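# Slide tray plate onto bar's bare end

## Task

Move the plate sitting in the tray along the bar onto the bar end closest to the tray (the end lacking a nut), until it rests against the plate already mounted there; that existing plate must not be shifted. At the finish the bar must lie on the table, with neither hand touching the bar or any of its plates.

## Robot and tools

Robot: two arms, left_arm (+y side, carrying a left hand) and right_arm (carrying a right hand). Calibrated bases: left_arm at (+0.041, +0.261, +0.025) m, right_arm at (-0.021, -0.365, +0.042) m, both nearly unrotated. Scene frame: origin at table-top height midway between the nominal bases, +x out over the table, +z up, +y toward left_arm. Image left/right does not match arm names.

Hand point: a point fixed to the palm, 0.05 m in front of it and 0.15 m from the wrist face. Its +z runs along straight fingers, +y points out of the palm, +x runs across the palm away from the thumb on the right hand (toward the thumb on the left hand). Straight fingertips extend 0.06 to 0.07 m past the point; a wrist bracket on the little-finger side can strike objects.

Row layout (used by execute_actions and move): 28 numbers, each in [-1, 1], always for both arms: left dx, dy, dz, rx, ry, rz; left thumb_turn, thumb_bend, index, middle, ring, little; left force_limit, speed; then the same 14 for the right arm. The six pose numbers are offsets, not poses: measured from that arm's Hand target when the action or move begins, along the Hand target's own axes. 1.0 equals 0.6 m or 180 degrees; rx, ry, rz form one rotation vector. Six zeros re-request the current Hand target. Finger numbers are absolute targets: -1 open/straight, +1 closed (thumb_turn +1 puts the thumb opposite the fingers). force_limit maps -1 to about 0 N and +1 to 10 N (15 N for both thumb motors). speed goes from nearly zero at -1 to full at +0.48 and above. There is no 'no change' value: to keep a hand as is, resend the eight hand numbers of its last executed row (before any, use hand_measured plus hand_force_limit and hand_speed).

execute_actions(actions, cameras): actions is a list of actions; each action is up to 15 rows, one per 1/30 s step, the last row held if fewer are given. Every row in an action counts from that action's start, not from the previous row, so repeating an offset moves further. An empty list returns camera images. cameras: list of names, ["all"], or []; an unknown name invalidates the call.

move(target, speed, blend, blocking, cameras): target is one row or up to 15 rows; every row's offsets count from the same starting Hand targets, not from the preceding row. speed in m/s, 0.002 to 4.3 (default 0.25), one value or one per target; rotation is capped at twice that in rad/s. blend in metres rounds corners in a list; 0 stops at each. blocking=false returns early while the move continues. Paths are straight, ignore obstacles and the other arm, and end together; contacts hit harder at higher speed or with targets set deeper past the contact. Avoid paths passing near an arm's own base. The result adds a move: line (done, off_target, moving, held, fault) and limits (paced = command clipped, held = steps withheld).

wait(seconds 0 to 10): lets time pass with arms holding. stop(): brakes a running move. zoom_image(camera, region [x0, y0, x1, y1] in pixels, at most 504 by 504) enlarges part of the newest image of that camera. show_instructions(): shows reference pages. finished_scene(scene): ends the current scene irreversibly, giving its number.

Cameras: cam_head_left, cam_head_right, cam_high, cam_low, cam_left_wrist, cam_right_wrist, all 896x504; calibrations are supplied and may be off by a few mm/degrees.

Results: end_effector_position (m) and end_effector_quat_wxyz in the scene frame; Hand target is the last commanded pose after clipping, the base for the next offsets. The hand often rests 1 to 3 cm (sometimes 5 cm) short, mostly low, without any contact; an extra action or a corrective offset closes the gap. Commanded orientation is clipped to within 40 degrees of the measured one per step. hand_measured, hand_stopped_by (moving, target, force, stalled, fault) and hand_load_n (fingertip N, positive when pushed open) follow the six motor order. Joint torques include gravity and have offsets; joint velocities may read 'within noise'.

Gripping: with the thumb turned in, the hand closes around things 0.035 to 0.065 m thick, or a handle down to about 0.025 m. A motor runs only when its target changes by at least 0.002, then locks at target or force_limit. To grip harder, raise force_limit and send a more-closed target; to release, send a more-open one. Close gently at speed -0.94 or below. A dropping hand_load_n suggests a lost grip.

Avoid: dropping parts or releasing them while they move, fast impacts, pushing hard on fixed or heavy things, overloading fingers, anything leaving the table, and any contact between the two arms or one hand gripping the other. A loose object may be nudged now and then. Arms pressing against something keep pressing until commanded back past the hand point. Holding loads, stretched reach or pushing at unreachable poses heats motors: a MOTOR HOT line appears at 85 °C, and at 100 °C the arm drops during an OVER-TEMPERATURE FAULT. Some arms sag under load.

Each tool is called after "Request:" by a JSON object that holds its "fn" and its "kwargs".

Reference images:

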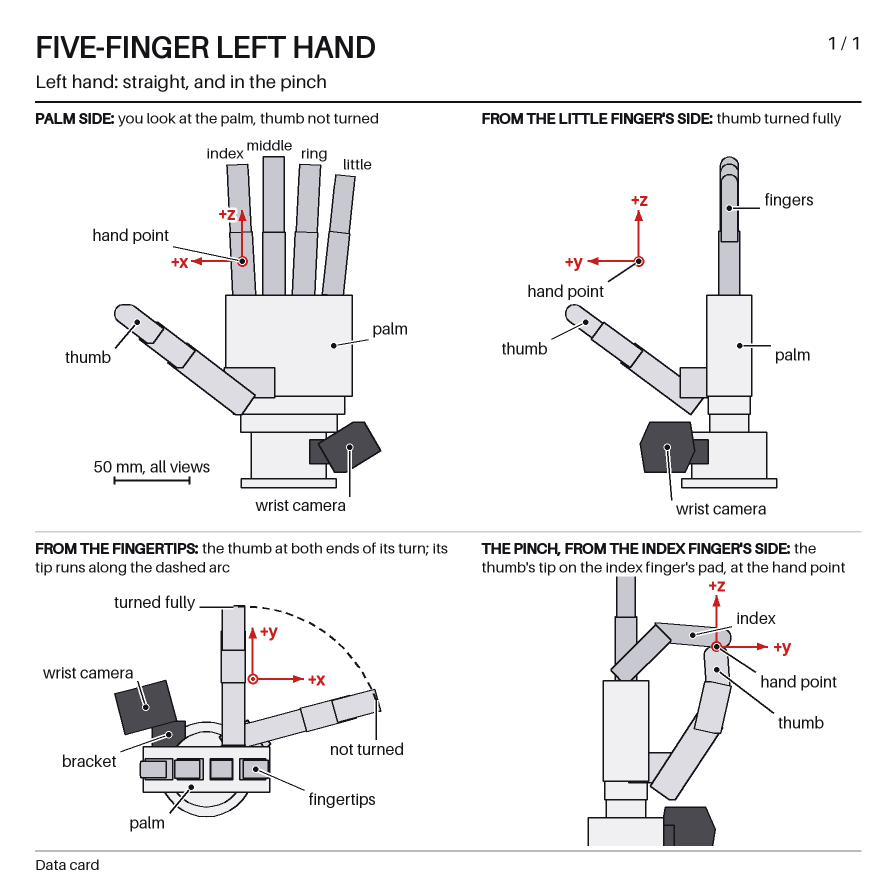

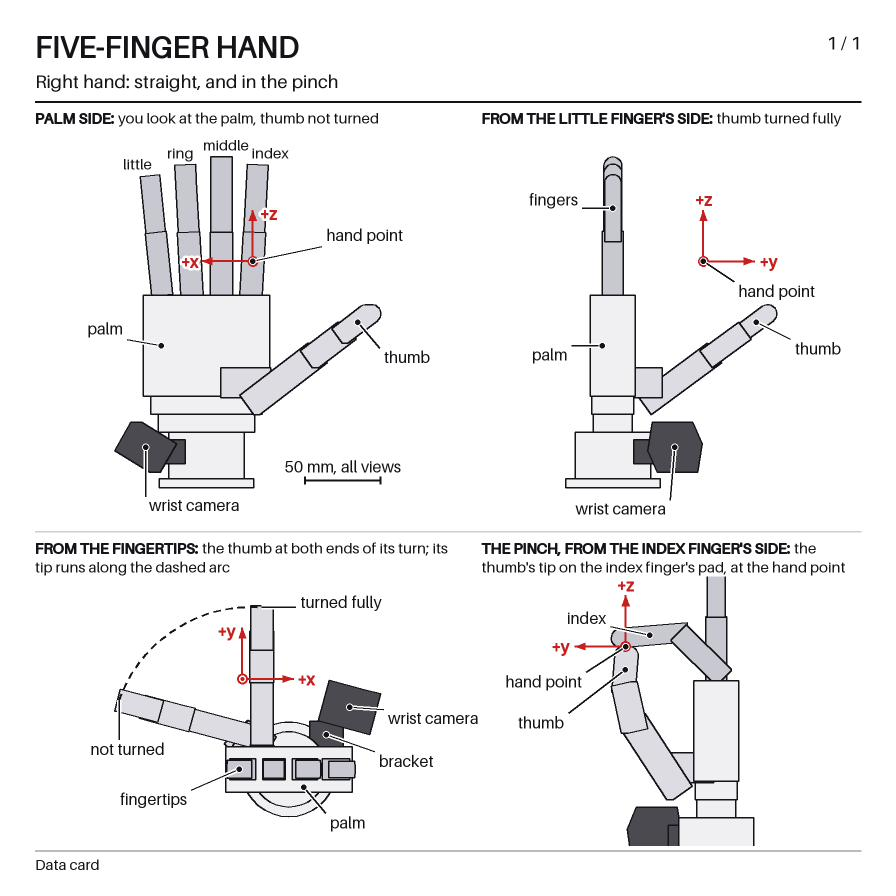

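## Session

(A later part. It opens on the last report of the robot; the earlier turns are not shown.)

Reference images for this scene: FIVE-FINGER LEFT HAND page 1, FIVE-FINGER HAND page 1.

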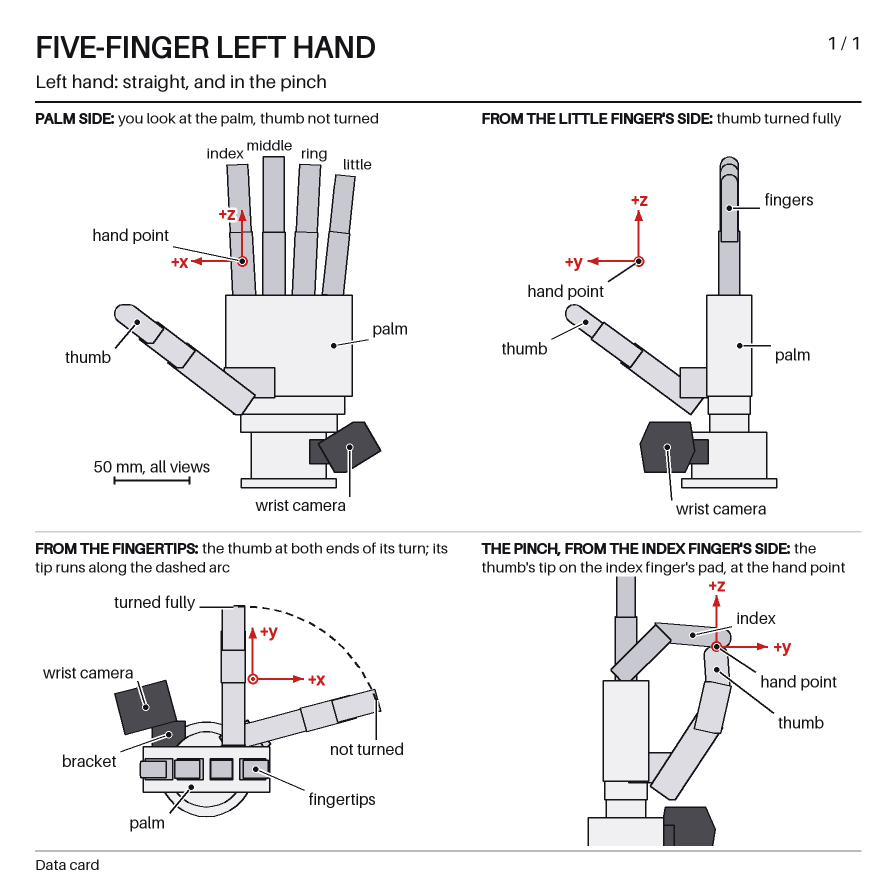

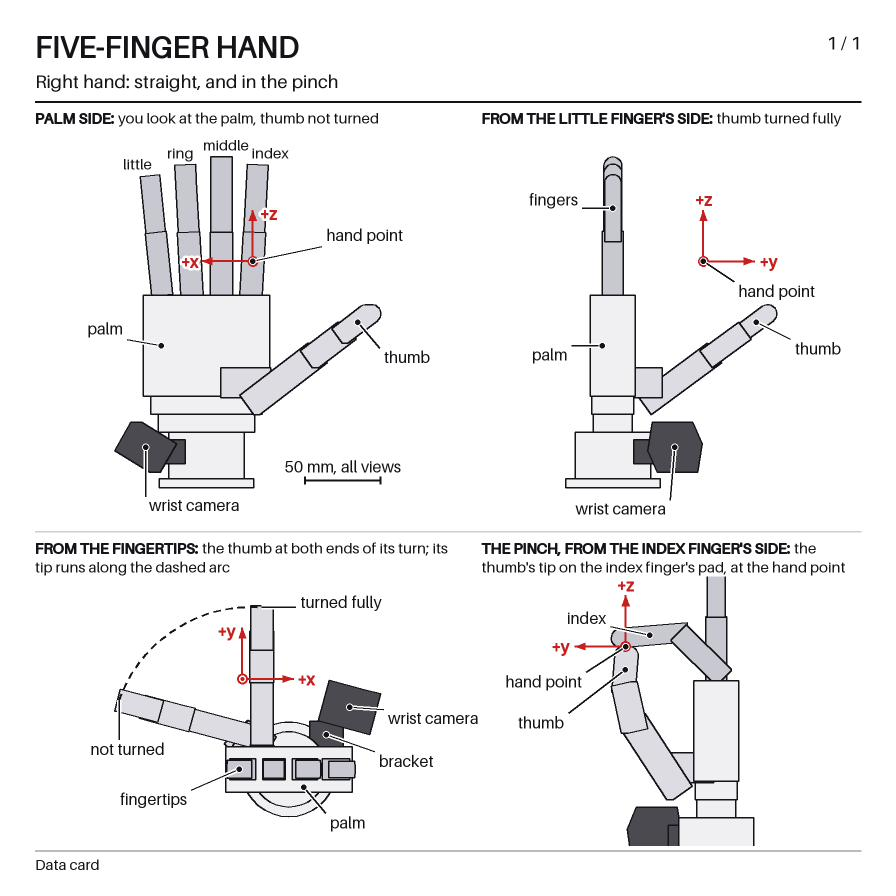

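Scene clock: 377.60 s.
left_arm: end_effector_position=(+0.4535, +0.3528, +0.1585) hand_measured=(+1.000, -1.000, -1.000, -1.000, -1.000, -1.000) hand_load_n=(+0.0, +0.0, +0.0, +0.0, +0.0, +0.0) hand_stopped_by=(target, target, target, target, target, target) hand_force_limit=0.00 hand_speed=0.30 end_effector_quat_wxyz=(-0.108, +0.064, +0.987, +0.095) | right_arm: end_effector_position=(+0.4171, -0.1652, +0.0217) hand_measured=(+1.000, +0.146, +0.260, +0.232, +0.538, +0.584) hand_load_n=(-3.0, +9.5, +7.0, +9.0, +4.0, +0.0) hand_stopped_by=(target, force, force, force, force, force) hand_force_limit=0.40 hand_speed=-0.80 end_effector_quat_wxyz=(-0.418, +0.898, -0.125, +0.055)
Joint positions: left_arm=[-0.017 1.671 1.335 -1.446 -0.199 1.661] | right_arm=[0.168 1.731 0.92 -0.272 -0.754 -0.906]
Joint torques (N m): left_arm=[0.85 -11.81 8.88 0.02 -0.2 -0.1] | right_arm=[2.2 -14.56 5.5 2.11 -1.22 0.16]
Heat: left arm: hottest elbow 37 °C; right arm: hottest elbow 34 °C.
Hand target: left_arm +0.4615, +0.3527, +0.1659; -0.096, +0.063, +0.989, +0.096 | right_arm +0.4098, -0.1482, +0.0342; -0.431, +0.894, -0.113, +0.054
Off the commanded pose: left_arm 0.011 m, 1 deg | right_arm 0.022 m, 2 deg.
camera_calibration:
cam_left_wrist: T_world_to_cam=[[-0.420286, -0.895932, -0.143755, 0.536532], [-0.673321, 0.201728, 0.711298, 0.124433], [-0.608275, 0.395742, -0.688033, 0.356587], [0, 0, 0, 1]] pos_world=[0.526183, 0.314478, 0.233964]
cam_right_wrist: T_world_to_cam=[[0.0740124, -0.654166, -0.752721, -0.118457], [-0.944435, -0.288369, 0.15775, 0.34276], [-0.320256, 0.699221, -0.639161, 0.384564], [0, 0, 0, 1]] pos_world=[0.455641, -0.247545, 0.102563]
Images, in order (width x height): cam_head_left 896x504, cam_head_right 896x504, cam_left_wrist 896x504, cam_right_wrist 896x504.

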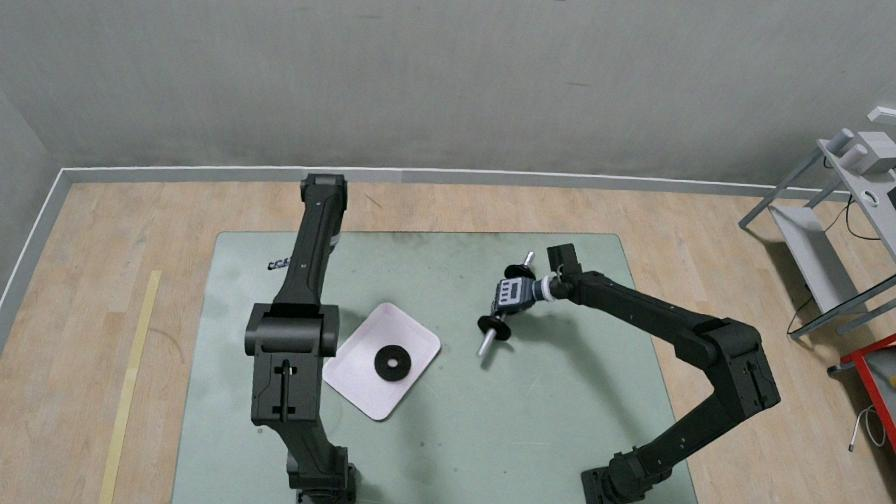

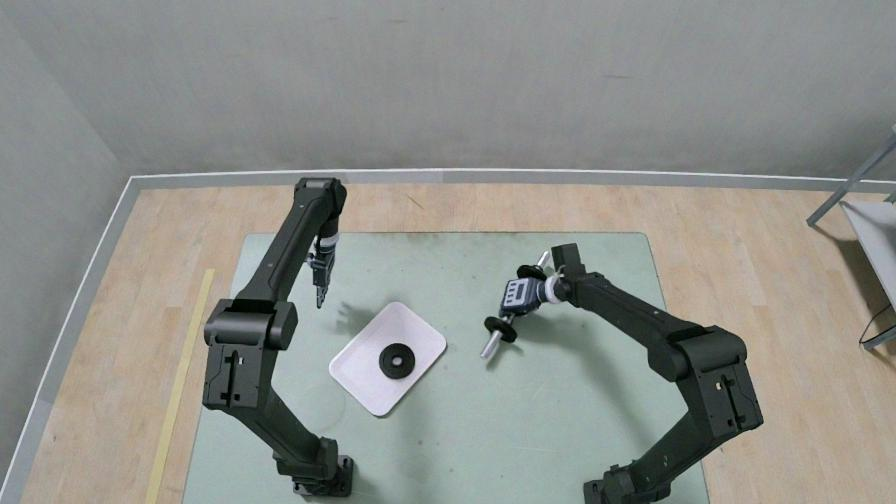

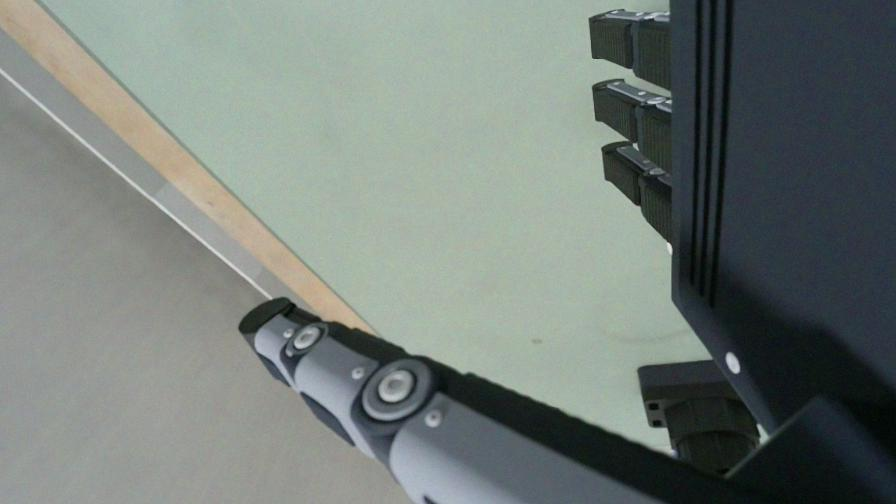

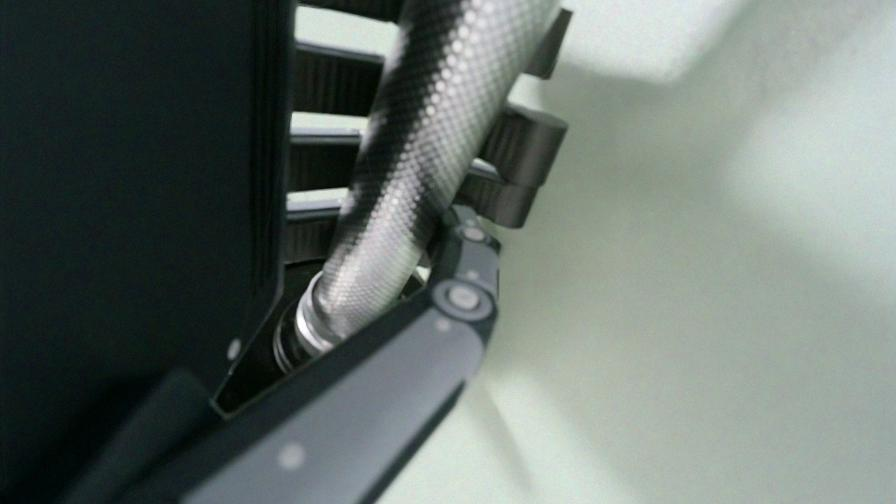

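Request:
{"fn": "zoom_image", "kwargs": {"camera": "cam_head_right", "region": [450, 230, 570, 380]}}

Request:
{"fn": "zoom_image", "kwargs": {"camera": "cam_head_left", "region": [450, 230, 570, 380]}}

Request:
{"fn": "zoom_image", "kwargs": {"camera": "cam_right_wrist", "region": [200, 200, 400, 420]}}

Scaled by 3.360.

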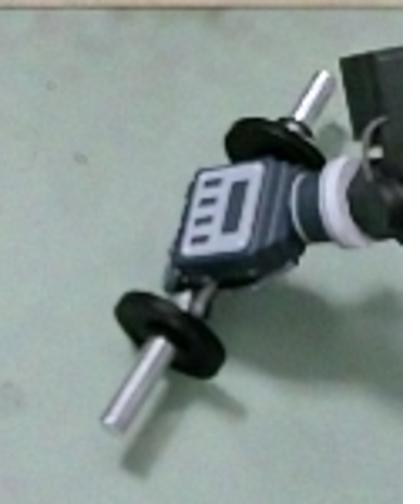

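Scaled by 3.360.

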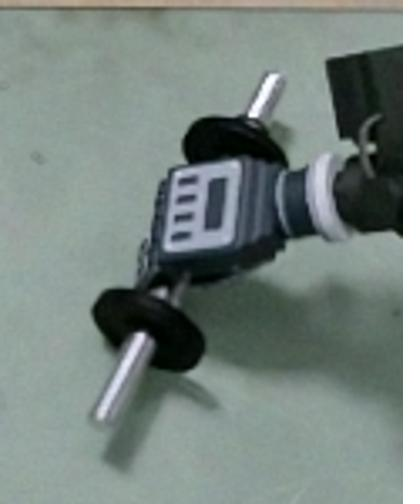

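Scaled by 2.291.

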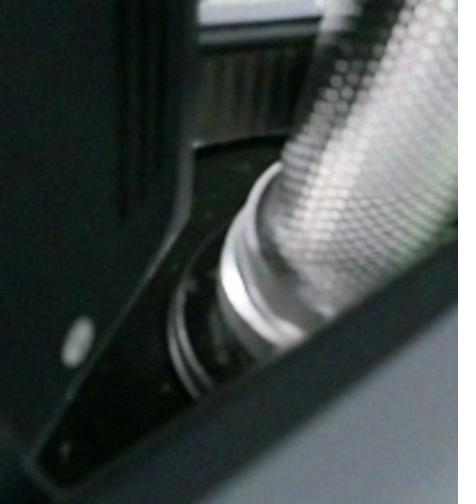

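Request:
{"fn": "move", "kwargs": {"target": [0.1923, -0.4222, -0.0272, 0.351, -0.126, -0.147, 1, -1, -0.6, -0.6, -1, -1, 0, 0.3, -0.0551, -0.0126, 0.0159, 0, 0, 0, 1, 0.56, 0.64, 0.64, 0.74, 0.74, 0.4, -0.8], "speed": 0.2, "cameras": ["cam_head_left","cam_head_right","cam_right_wrist","cam_left_wrist"]}}

Scene clock: 461.17 s.
left_arm: end_effector_position=(+0.3131, +0.1182, +0.1554) hand_measured=(+1.000, -1.000, -0.600, -0.600, -1.000, -1.000) hand_load_n=(+0.0, +0.0, +0.0, +0.0, +0.0, +0.0) hand_stopped_by=(target, target, target, target, target, target) hand_force_limit=0.00 hand_speed=0.30 end_effector_quat_wxyz=(+0.085, -0.198, +0.882, -0.420) | right_arm: end_effector_position=(+0.3943, -0.1471, +0.0213) hand_measured=(+1.000, +0.146, +0.260, +0.232, +0.538, +0.584) hand_load_n=(-3.5, +9.5, +7.0, +11.0, +2.5, +0.5) hand_stopped_by=(target, force, force, force, force, force) hand_force_limit=0.40 hand_speed=-0.80 end_effector_quat_wxyz=(-0.416, +0.899, -0.123, +0.063)
Joint positions: left_arm=[-0.102 0.939 0.637 -0.719 0.734 0.808] | right_arm=[0.224 1.685 0.847 -0.189 -0.716 -0.842]
Joint torques (N m): left_arm=[0.09 -3.9 8.59 1.84 0.43 -0.18] | right_arm=[3.02 -14.15 5.09 1.87 -1.47 0.23]
Heat: left arm: hottest elbow 37 °C; right arm: hottest shoulder 34 °C.
Hand target: left_arm +0.3158, +0.1149, +0.1602; +0.093, -0.195, +0.880, -0.423 | right_arm +0.3808, -0.1281, +0.0343; -0.431, +0.894, -0.113, +0.054
Off the commanded pose: left_arm 0.006 m, 1 deg | right_arm 0.027 m, 2 deg.
move: off_target (right_arm)
camera_calibration:
cam_left_wrist: T_world_to_cam=[[0.0265532, -0.693135, 0.720319, -0.0312596], [-0.977986, 0.131179, 0.16228, 0.26856], [-0.206973, -0.708771, -0.674393, 0.364677], [0, 0, 0, 1]] pos_world=[0.338956, 0.201576, 0.224871]
cam_right_wrist: T_world_to_cam=[[0.0829166, -0.659636, -0.746998, -0.109676], [-0.947754, -0.283892, 0.14549, 0.328703], [-0.308038, 0.695906, -0.648712, 0.359234], [0, 0, 0, 1]] pos_world=[0.431281, -0.229023, 0.103289]
Images, in order (width x height): cam_head_left 896x504, cam_head_right 896x504, cam_left_wrist 896x504, cam_right_wrist 896x504.

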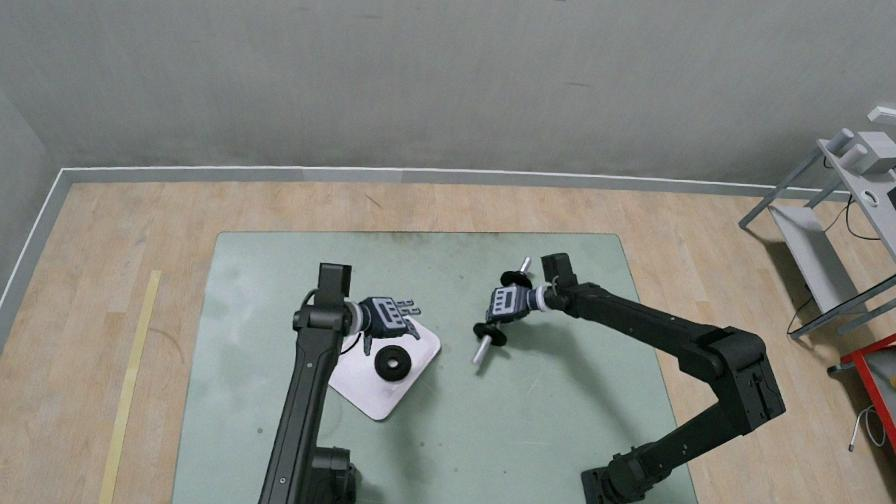

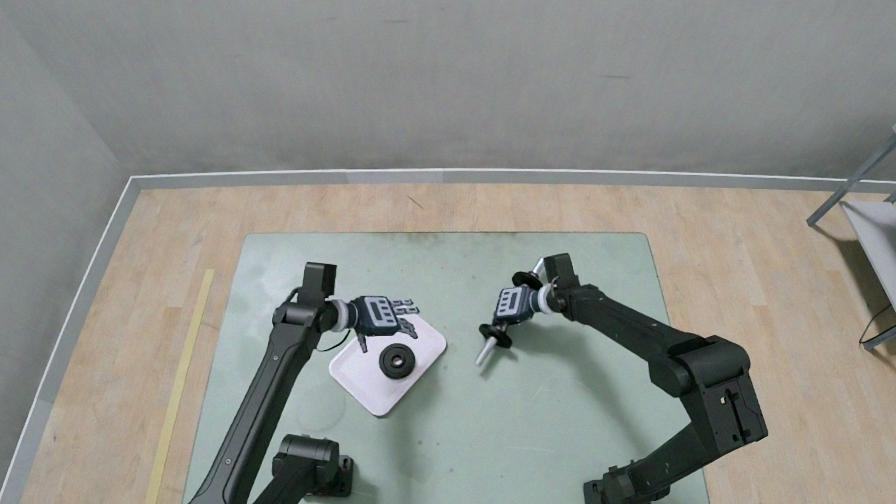

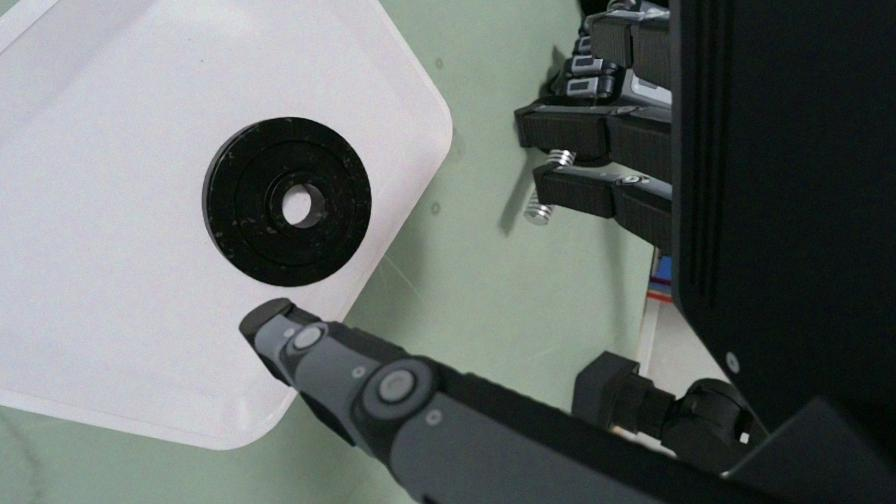

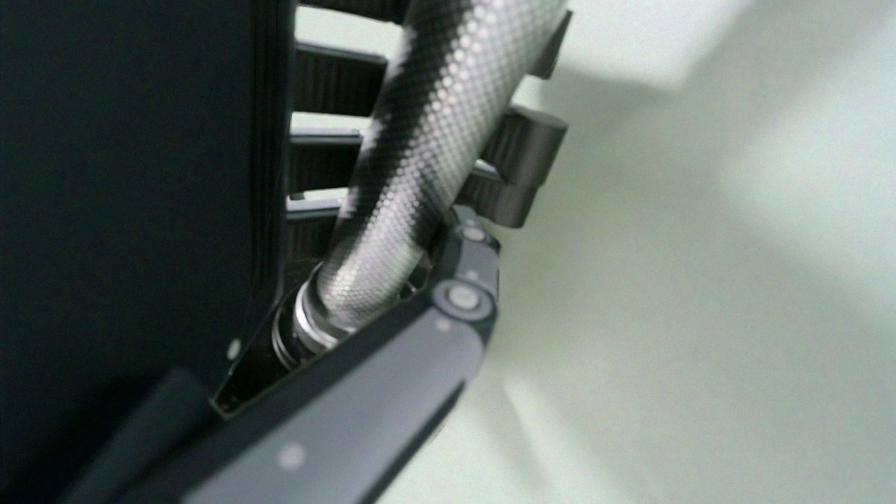

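Request:
{"fn": "zoom_image", "kwargs": {"camera": "cam_head_right", "region": [330, 250, 570, 410]}}

Request:
{"fn": "zoom_image", "kwargs": {"camera": "cam_head_left", "region": [330, 250, 570, 410]}}

Scaled by 2.100.

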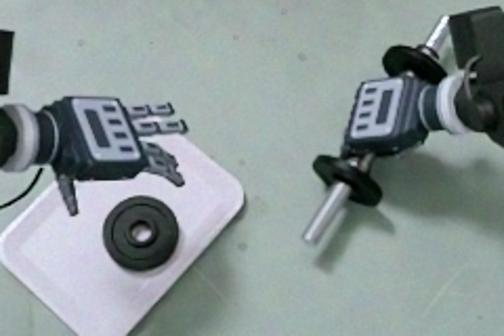

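Scaled by 2.100.

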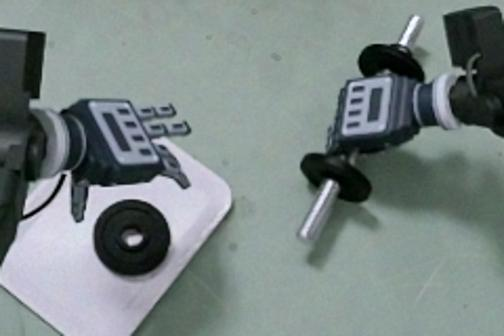

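Request:
{"fn": "move", "kwargs": {"target": [0.0035, 0.1191, 0.1047, 0, 0, 0, 1, -1, -0.6, -0.6, -1, -1, 0, 0.3, 0.0154, 0.0083, -0.0104, 0, 0, 0, 1, 0.56, 0.64, 0.64, 0.74, 0.74, 0.4, -0.8], "speed": 0.1, "cameras": ["cam_head_left","cam_head_right","cam_left_wrist"]}}

Scene clock: 502.50 s.
left_arm: end_effector_position=(+0.3133, +0.1134, +0.0651) hand_measured=(+1.000, -1.000, -0.600, -0.600, -1.000, -1.000) hand_load_n=(+0.0, +0.0, +0.0, +0.0, +0.0, +0.0) hand_stopped_by=(target, target, target, target, target, target) hand_force_limit=0.00 hand_speed=0.30 end_effector_quat_wxyz=(+0.093, -0.195, +0.880, -0.422) | right_arm: end_effector_position=(+0.3945, -0.1473, +0.0215) hand_measured=(+1.000, +0.146, +0.260, +0.232, +0.538, +0.584) hand_load_n=(-3.0, +10.0, +7.0, +11.5, +2.5, +0.0) hand_stopped_by=(target, force, force, force, force, force) hand_force_limit=0.40 hand_speed=-0.80 end_effector_quat_wxyz=(-0.417, +0.899, -0.121, +0.064)
Joint positions: left_arm=[-0.122 1.088 0.452 -0.353 0.723 0.787] | right_arm=[0.223 1.685 0.847 -0.189 -0.72 -0.848]
Joint torques (N m): left_arm=[0.38 -3.14 7.36 1.83 0.41 -0.17] | right_arm=[0.91 -13.68 6.41 0.8 -1.82 0]
Heat: left arm: hottest elbow 37 °C; right arm: hottest wrist yaw 35 °C.
Hand target: left_arm +0.3158, +0.1099, +0.0651; +0.093, -0.195, +0.880, -0.423 | right_arm +0.3879, -0.1381, +0.0342; -0.431, +0.894, -0.113, +0.054
Off the commanded pose: left_arm 0.004 m, 0 deg | right_arm 0.017 m, 2 deg.
move: off_target (right_arm)
camera_calibration:
cam_left_wrist: T_world_to_cam=[[0.0145834, -0.69218, 0.721577, 0.0340369], [-0.980698, 0.130824, 0.145314, 0.285991], [-0.194983, -0.709769, -0.676912, 0.296899], [0, 0, 0, 1]] pos_world=[0.337865, 0.196875, 0.134856]
Images, in order (width x height): cam_head_left 896x504, cam_head_right 896x504, cam_left_wrist 896x504.

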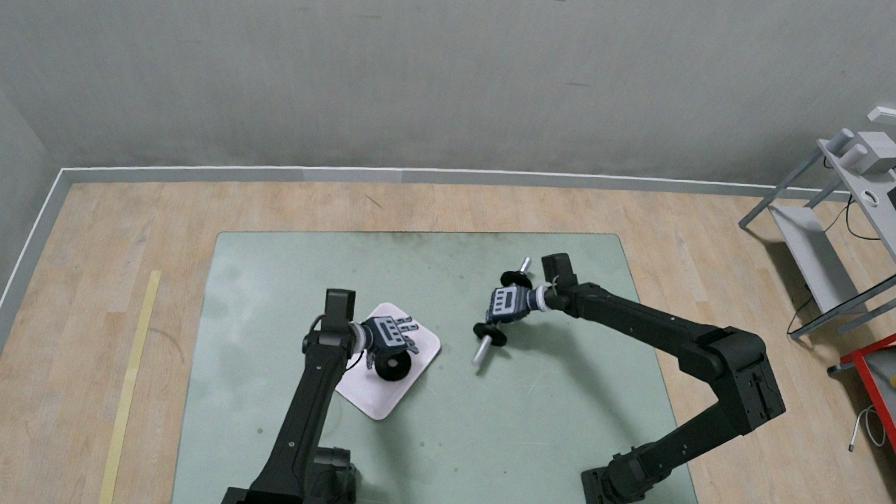

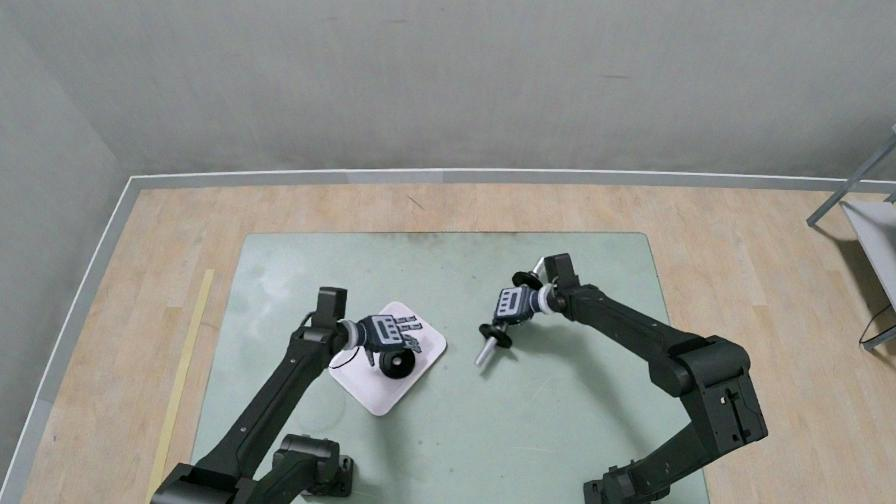

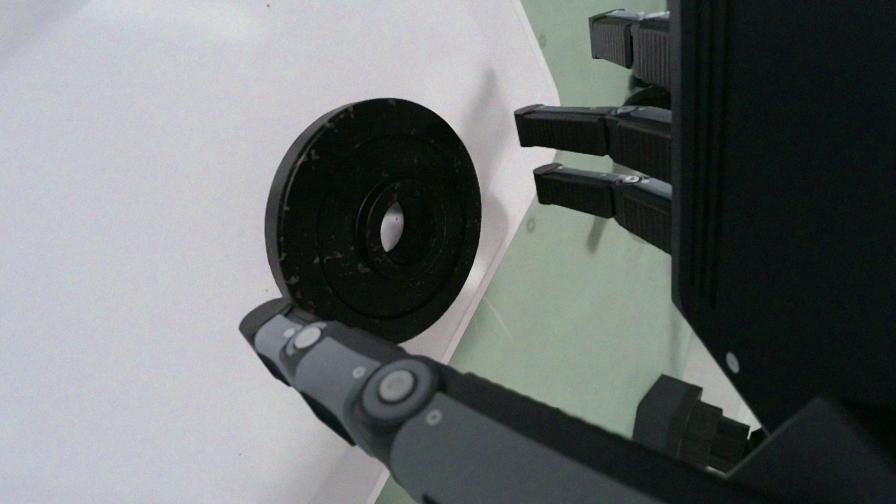

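Request:
{"fn": "move", "kwargs": {"target": [0.0028, 0.0267, 0.02, 0, 0, 0, 1, -1, -0.6, -0.6, -1, -1, 0, 0.3, 0, 0, 0, 0, 0, 0, 1, 0.56, 0.64, 0.64, 0.74, 0.74, 0.4, -0.8], "speed": 0.06, "cameras": ["cam_left_wrist"]}}

Scene clock: 520.53 s.
left_arm: end_effector_position=(+0.3122, +0.1131, +0.0457) hand_measured=(+1.000, -1.000, -0.600, -0.600, -1.000, -1.000) hand_load_n=(+0.0, +0.0, +0.0, +0.0, +0.0, +0.0) hand_stopped_by=(target, target, target, target, target, target) hand_force_limit=0.00 hand_speed=0.30 end_effector_quat_wxyz=(+0.093, -0.195, +0.880, -0.422) | right_arm: end_effector_position=(+0.3945, -0.1473, +0.0215) hand_measured=(+1.000, +0.146, +0.260, +0.232, +0.538, +0.584) hand_load_n=(-3.0, +9.5, +7.0, +11.5, +2.5, +0.0) hand_stopped_by=(target, force, force, force, force, force) hand_force_limit=0.40 hand_speed=-0.80 end_effector_quat_wxyz=(-0.417, +0.899, -0.121, +0.064)
Joint positions: left_arm=[-0.123 1.138 0.419 -0.267 0.722 0.785] | right_arm=[0.223 1.685 0.847 -0.189 -0.72 -0.848]
Joint torques (N m): left_arm=[-0.09 -3.37 6.83 1.91 0.42 -0.22] | right_arm=[0.85 -13.45 6.34 0.81 -1.82 0]
Heat: left arm: hottest elbow 36 °C; right arm: hottest wrist yaw 36 °C.
Hand target: left_arm +0.3140, +0.1098, +0.0451; +0.093, -0.194, +0.880, -0.423 | right_arm +0.3879, -0.1381, +0.0342; -0.431, +0.894, -0.113, +0.054
Off the commanded pose: left_arm 0.004 m, 0 deg | right_arm 0.017 m, 2 deg.
move: off_target (right_arm)
camera_calibration:
cam_left_wrist: T_world_to_cam=[[0.0136066, -0.691987, 0.721781, 0.0481132], [-0.980911, 0.130801, 0.143893, 0.287914], [-0.193982, -0.709961, -0.676998, 0.28303], [0, 0, 0, 1]] pos_world=[0.336666, 0.196575, 0.115455]
Images, in order (width x height): cam_left_wrist 896x504.

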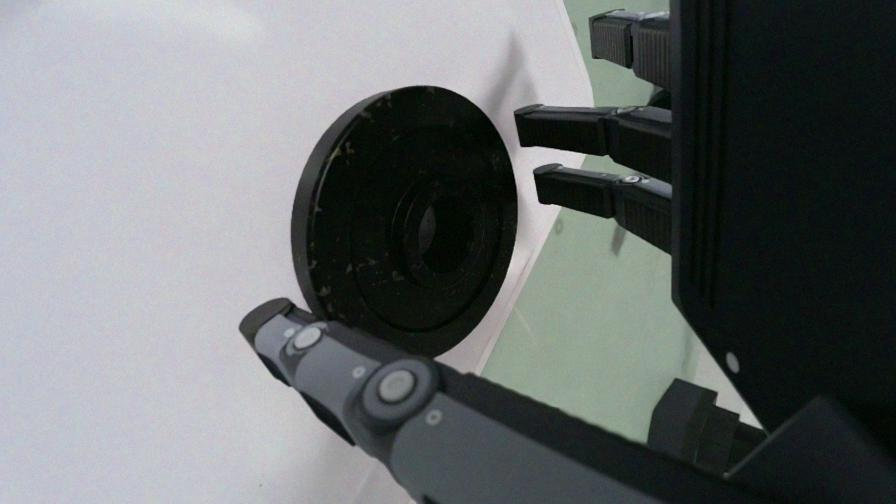

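Request:
{"fn": "move", "kwargs": {"target": [0.0017, 0.0228, 0.0107, 0, 0, 0, 1, -1, -0.6, -0.6, -1, -1, 0, 0.3, 0, 0, 0, 0, 0, 0, 1, 0.56, 0.64, 0.64, 0.74, 0.74, 0.4, -0.8], "speed": 0.05, "cameras": ["cam_left_wrist"]}}

Scene clock: 536.33 s.
left_arm: end_effector_position=(+0.3106, +0.1129, +0.0332) hand_measured=(+1.000, -1.000, -0.600, -0.600, -1.000, -1.000) hand_load_n=(+0.0, +0.0, +0.0, -0.5, +0.0, +0.0) hand_stopped_by=(target, target, target, target, target, target) hand_force_limit=0.00 hand_speed=0.30 end_effector_quat_wxyz=(+0.093, -0.194, +0.880, -0.423) | right_arm: end_effector_position=(+0.3945, -0.1473, +0.0215) hand_measured=(+1.000, +0.146, +0.260, +0.232, +0.538, +0.584) hand_load_n=(-3.0, +9.5, +7.0, +11.5, +2.5, +0.0) hand_stopped_by=(target, force, force, force, force, force) hand_force_limit=0.40 hand_speed=-0.80 end_effector_quat_wxyz=(-0.417, +0.899, -0.121, +0.064)
Joint positions: left_arm=[-0.123 1.173 0.398 -0.211 0.724 0.785] | right_arm=[0.223 1.685 0.847 -0.189 -0.72 -0.848]
Joint torques (N m): left_arm=[0.73 -3.37 6.19 1.73 0.52 -0.08] | right_arm=[0.91 -13.51 6.32 0.83 -1.84 0.01]
Heat: left arm: hottest elbow 36 °C; right arm: hottest wrist yaw 37 °C.
Hand target: left_arm +0.3116, +0.1126, +0.0304; +0.093, -0.194, +0.880, -0.423 | right_arm +0.3879, -0.1381, +0.0342; -0.431, +0.894, -0.113, +0.054
Off the commanded pose: left_arm 0.003 m, 0 deg | right_arm 0.017 m, 2 deg.
move: off_target (right_arm)
camera_calibration:
cam_left_wrist: T_world_to_cam=[[0.0132262, -0.69064, 0.723078, 0.0569542], [-0.980637, 0.132347, 0.144347, 0.287809], [-0.195389, -0.710985, -0.675517, 0.274733], [0, 0, 0, 1]] pos_world=[0.335162, 0.196575, 0.10286]
Images, in order (width x height): cam_left_wrist 896x504.

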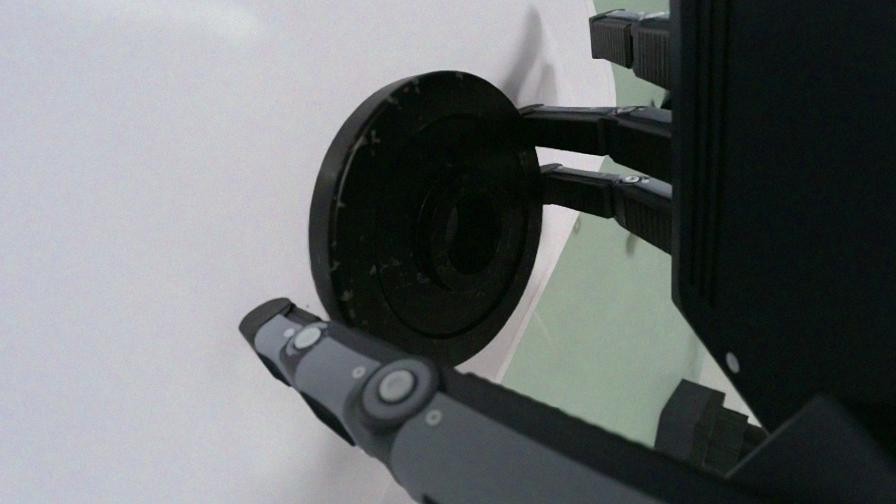

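Request:
{"fn": "move", "kwargs": {"target": [[0, 0.0065, 0.0052, 0, 0, 0, 1, -1, -0.6, -0.6, -1, -1, 0, 0.3, 0, 0, 0, 0, 0, 0, 1, 0.56, 0.64, 0.64, 0.74, 0.74, 0.4, -0.8],[0, 0.0065, 0.0052, 0, 0, 0, 1, -1, -0.25, -0.25, -1, -1, -0.4, -0.85, 0, 0, 0, 0, 0, 0, 1, 0.56, 0.64, 0.64, 0.74, 0.74, 0.4, -0.8]], "speed": 0.05, "cameras": ["cam_left_wrist"]}}

Scene clock: 553.50 s.
left_arm: end_effector_position=(+0.3144, +0.1108, +0.0328) hand_measured=(+1.000, -1.000, -0.462, -0.546, -1.000, -1.000) hand_load_n=(+0.5, +0.0, +1.0, +1.0, +0.0, +0.0) hand_stopped_by=(target, target, force, force, target, target) hand_force_limit=-0.40 hand_speed=-0.85 end_effector_quat_wxyz=(+0.099, -0.188, +0.877, -0.430) | right_arm: end_effector_position=(+0.3945, -0.1473, +0.0215) hand_measured=(+1.000, +0.146, +0.260, +0.232, +0.538, +0.584) hand_load_n=(-3.0, +9.5, +7.0, +11.5, +2.5, +0.0) hand_stopped_by=(target, force, force, force, force, force) hand_force_limit=0.40 hand_speed=-0.80 end_effector_quat_wxyz=(-0.417, +0.899, -0.121, +0.064)
Joint positions: left_arm=[-0.123 1.183 0.393 -0.175 0.734 0.785] | right_arm=[0.223 1.685 0.847 -0.189 -0.72 -0.848]
Joint torques (N m): left_arm=[0.67 -2.9 6 1.46 0.11 -0.09] | right_arm=[0.79 -13.51 6.42 0.85 -1.83 -0.01]
Heat: left arm: hottest elbow 35 °C; right arm: hottest wrist yaw 37 °C.
Hand target: left_arm +0.3117, +0.1125, +0.0255; +0.094, -0.194, +0.880, -0.423 | right_arm +0.3879, -0.1381, +0.0342; -0.431, +0.894, -0.113, +0.054
Off the commanded pose: left_arm 0.008 m, 1 deg | right_arm 0.017 m, 2 deg.
move: off_target (right_arm)
camera_calibration:
cam_left_wrist: T_world_to_cam=[[-0.00580601, -0.68276, 0.730619, 0.0605162], [-0.982587, 0.139584, 0.122632, 0.29244], [-0.185711, -0.717185, -0.671682, 0.271169], [0, 0, 0, 1]] pos_world=[0.338058, 0.194977, 0.102063]
Images, in order (width x height): cam_left_wrist 896x504.

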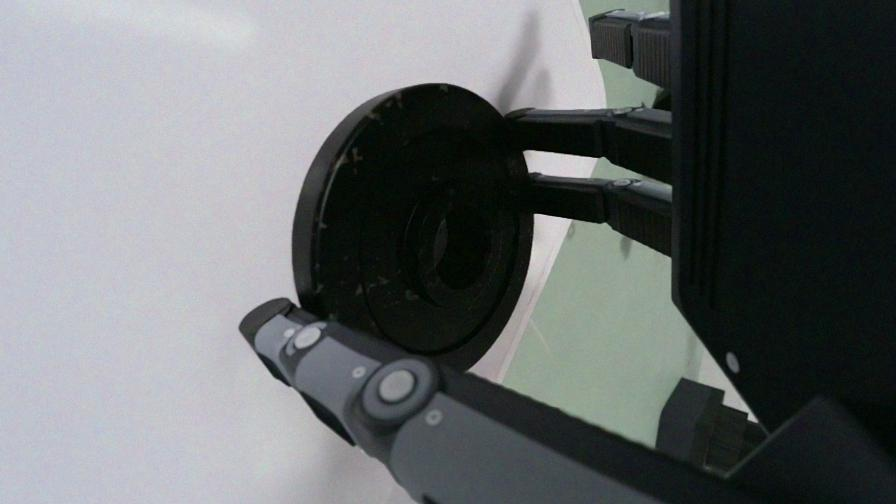

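Request:
{"fn": "zoom_image", "kwargs": {"camera": "cam_left_wrist", "region": [420, 60, 680, 260]}}

Request:
{"fn": "zoom_image", "kwargs": {"camera": "cam_left_wrist", "region": [200, 240, 440, 400]}}

Scaled by 1.938.

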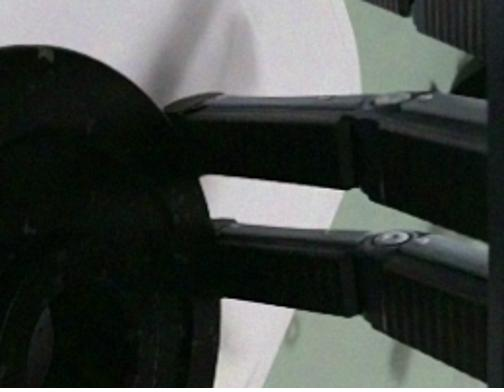

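Scaled by 2.100.

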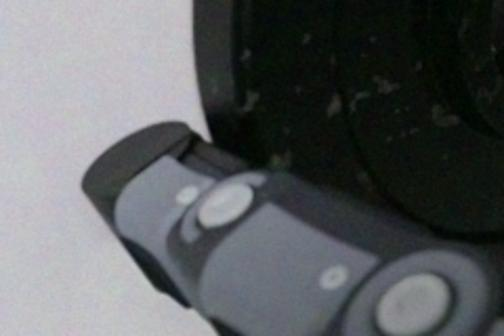

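Request:
{"fn": "move", "kwargs": {"target": [0, -0.0065, -0.0052, 0, 0, 0, 1, -0.7, -0.15, -0.15, -1, -1, 0.2, -0.88, 0, 0, 0, 0, 0, 0, 1, 0.56, 0.64, 0.64, 0.74, 0.74, 0.4, -0.8], "speed": 0.05, "cameras": ["cam_left_wrist"]}}

Scene clock: 576.97 s.
left_arm: end_effector_position=(+0.3146, +0.1103, +0.0332) hand_measured=(+1.000, -0.968, -0.432, -0.516, -1.000, -1.000) hand_load_n=(-0.5, +9.5, +11.5, +6.0, +0.0, +0.0) hand_stopped_by=(target, force, force, force, target, target) hand_force_limit=0.20 hand_speed=-0.88 end_effector_quat_wxyz=(+0.100, -0.187, +0.877, -0.431) | right_arm: end_effector_position=(+0.3945, -0.1473, +0.0215) hand_measured=(+1.000, +0.146, +0.260, +0.232, +0.538, +0.584) hand_load_n=(-3.0, +9.5, +7.0, +11.0, +2.5, +0.0) hand_stopped_by=(target, force, force, force, force, force) hand_force_limit=0.40 hand_speed=-0.80 end_effector_quat_wxyz=(-0.417, +0.899, -0.121, +0.064)
Joint positions: left_arm=[-0.123 1.183 0.393 -0.173 0.737 0.785] | right_arm=[0.223 1.685 0.847 -0.189 -0.72 -0.848]
Joint torques (N m): left_arm=[0.67 -3.9 6.5 0.54 0 -0.09] | right_arm=[0.91 -13.45 6.43 0.83 -1.83 -0.01]
Heat: left arm: hottest elbow 35 °C; right arm: hottest wrist yaw 38 °C.
Hand target: left_arm +0.3117, +0.1126, +0.0305; +0.093, -0.194, +0.880, -0.423 | right_arm +0.3879, -0.1381, +0.0342; -0.431, +0.894, -0.113, +0.054
Off the commanded pose: left_arm 0.005 m, 1 deg | right_arm 0.017 m, 2 deg.
move: off_target (right_arm)
camera_calibration:
cam_left_wrist: T_world_to_cam=[[-0.00801179, -0.681014, 0.732227, 0.0604066], [-0.982571, 0.141357, 0.12072, 0.292594], [-0.185717, -0.718497, -0.670277, 0.27126], [0, 0, 0, 1]] pos_world=[0.338356, 0.194677, 0.102266]
Images, in order (width x height): cam_left_wrist 896x504.

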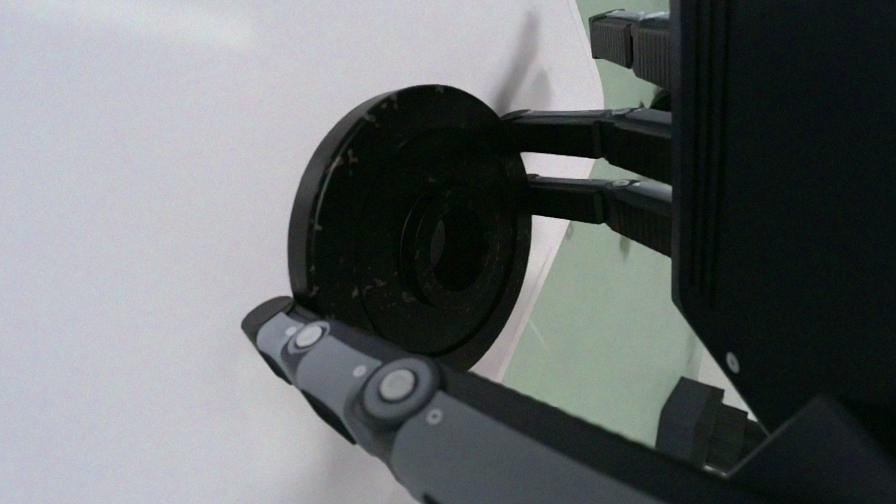

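Request:
{"fn": "move", "kwargs": {"target": [[0, 0, 0, 0, 0, 0, 1, -0.6, -0.1, -0.1, -1, -1, 0.4, -0.88, 0, 0, 0, 0, 0, 0, 1, 0.56, 0.64, 0.64, 0.74, 0.74, 0.4, -0.8],[0, -0.0782, -0.0624, 0, 0, 0, 1, -0.6, -0.1, -0.1, -1, -1, 0.4, -0.88, 0, 0, 0, 0, 0, 0, 1, 0.56, 0.64, 0.64, 0.74, 0.74, 0.4, -0.8]], "speed": 0.06, "cameras": ["cam_left_wrist"]}}

Scene clock: 586.57 s.
left_arm: end_effector_position=(+0.2813, +0.1182, +0.0582) hand_measured=(+1.000, -0.962, -0.432, -0.508, -1.000, -1.000) hand_load_n=(-0.5, +10.5, +13.0, +0.0, +0.0, +0.0) hand_stopped_by=(target, force, force, force, target, target) hand_force_limit=0.40 hand_speed=-0.88 end_effector_quat_wxyz=(+0.060, -0.213, +0.887, -0.406) | right_arm: end_effector_position=(+0.3945, -0.1473, +0.0215) hand_measured=(+1.000, +0.146, +0.260, +0.232, +0.538, +0.584) hand_load_n=(-3.0, +9.5, +7.0, +11.5, +2.5, +0.0) hand_stopped_by=(target, force, force, force, force, force) hand_force_limit=0.40 hand_speed=-0.80 end_effector_quat_wxyz=(-0.417, +0.899, -0.121, +0.064)
Joint positions: left_arm=[-0.123 1.039 0.421 -0.451 0.713 0.785] | right_arm=[0.223 1.685 0.847 -0.189 -0.72 -0.848]
Joint torques (N m): left_arm=[0.73 -4.84 12.34 0.95 0.98 -0.09] | right_arm=[0.85 -13.63 6.35 0.81 -1.83 0]
Heat: left arm: hottest elbow 35 °C; right arm: hottest wrist yaw 38 °C.
Hand target: left_arm +0.3117, +0.1125, +0.0904; +0.093, -0.194, +0.880, -0.423 | right_arm +0.3879, -0.1381, +0.0342; -0.431, +0.894, -0.113, +0.054
Off the commanded pose: left_arm 0.045 m, 5 deg | right_arm 0.017 m, 2 deg.
move: off_target (left_arm, right_arm)
camera_calibration:
cam_left_wrist: T_world_to_cam=[[0.0747216, -0.704288, 0.705971, 0.028293], [-0.966301, 0.123742, 0.225723, 0.247013], [-0.246332, -0.699047, -0.671308, 0.302294], [0, 0, 0, 1]] pos_world=[0.31104, 0.200678, 0.127202]
Images, in order (width x height): cam_left_wrist 896x504.

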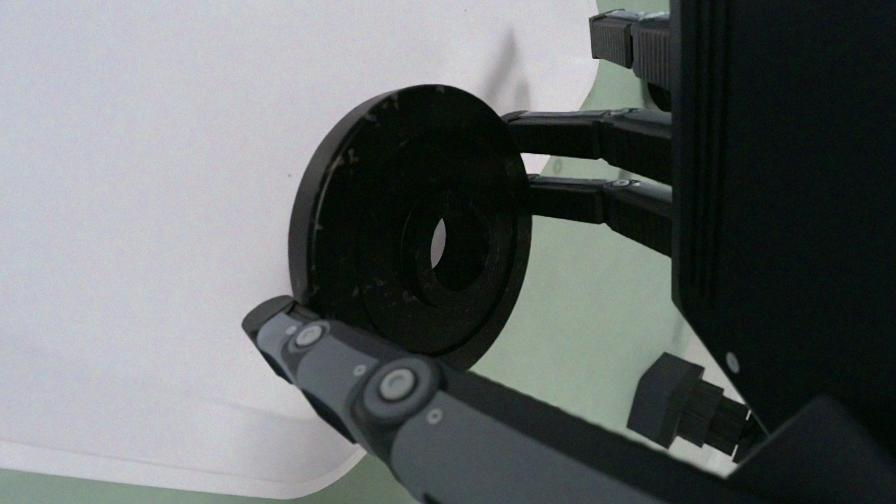

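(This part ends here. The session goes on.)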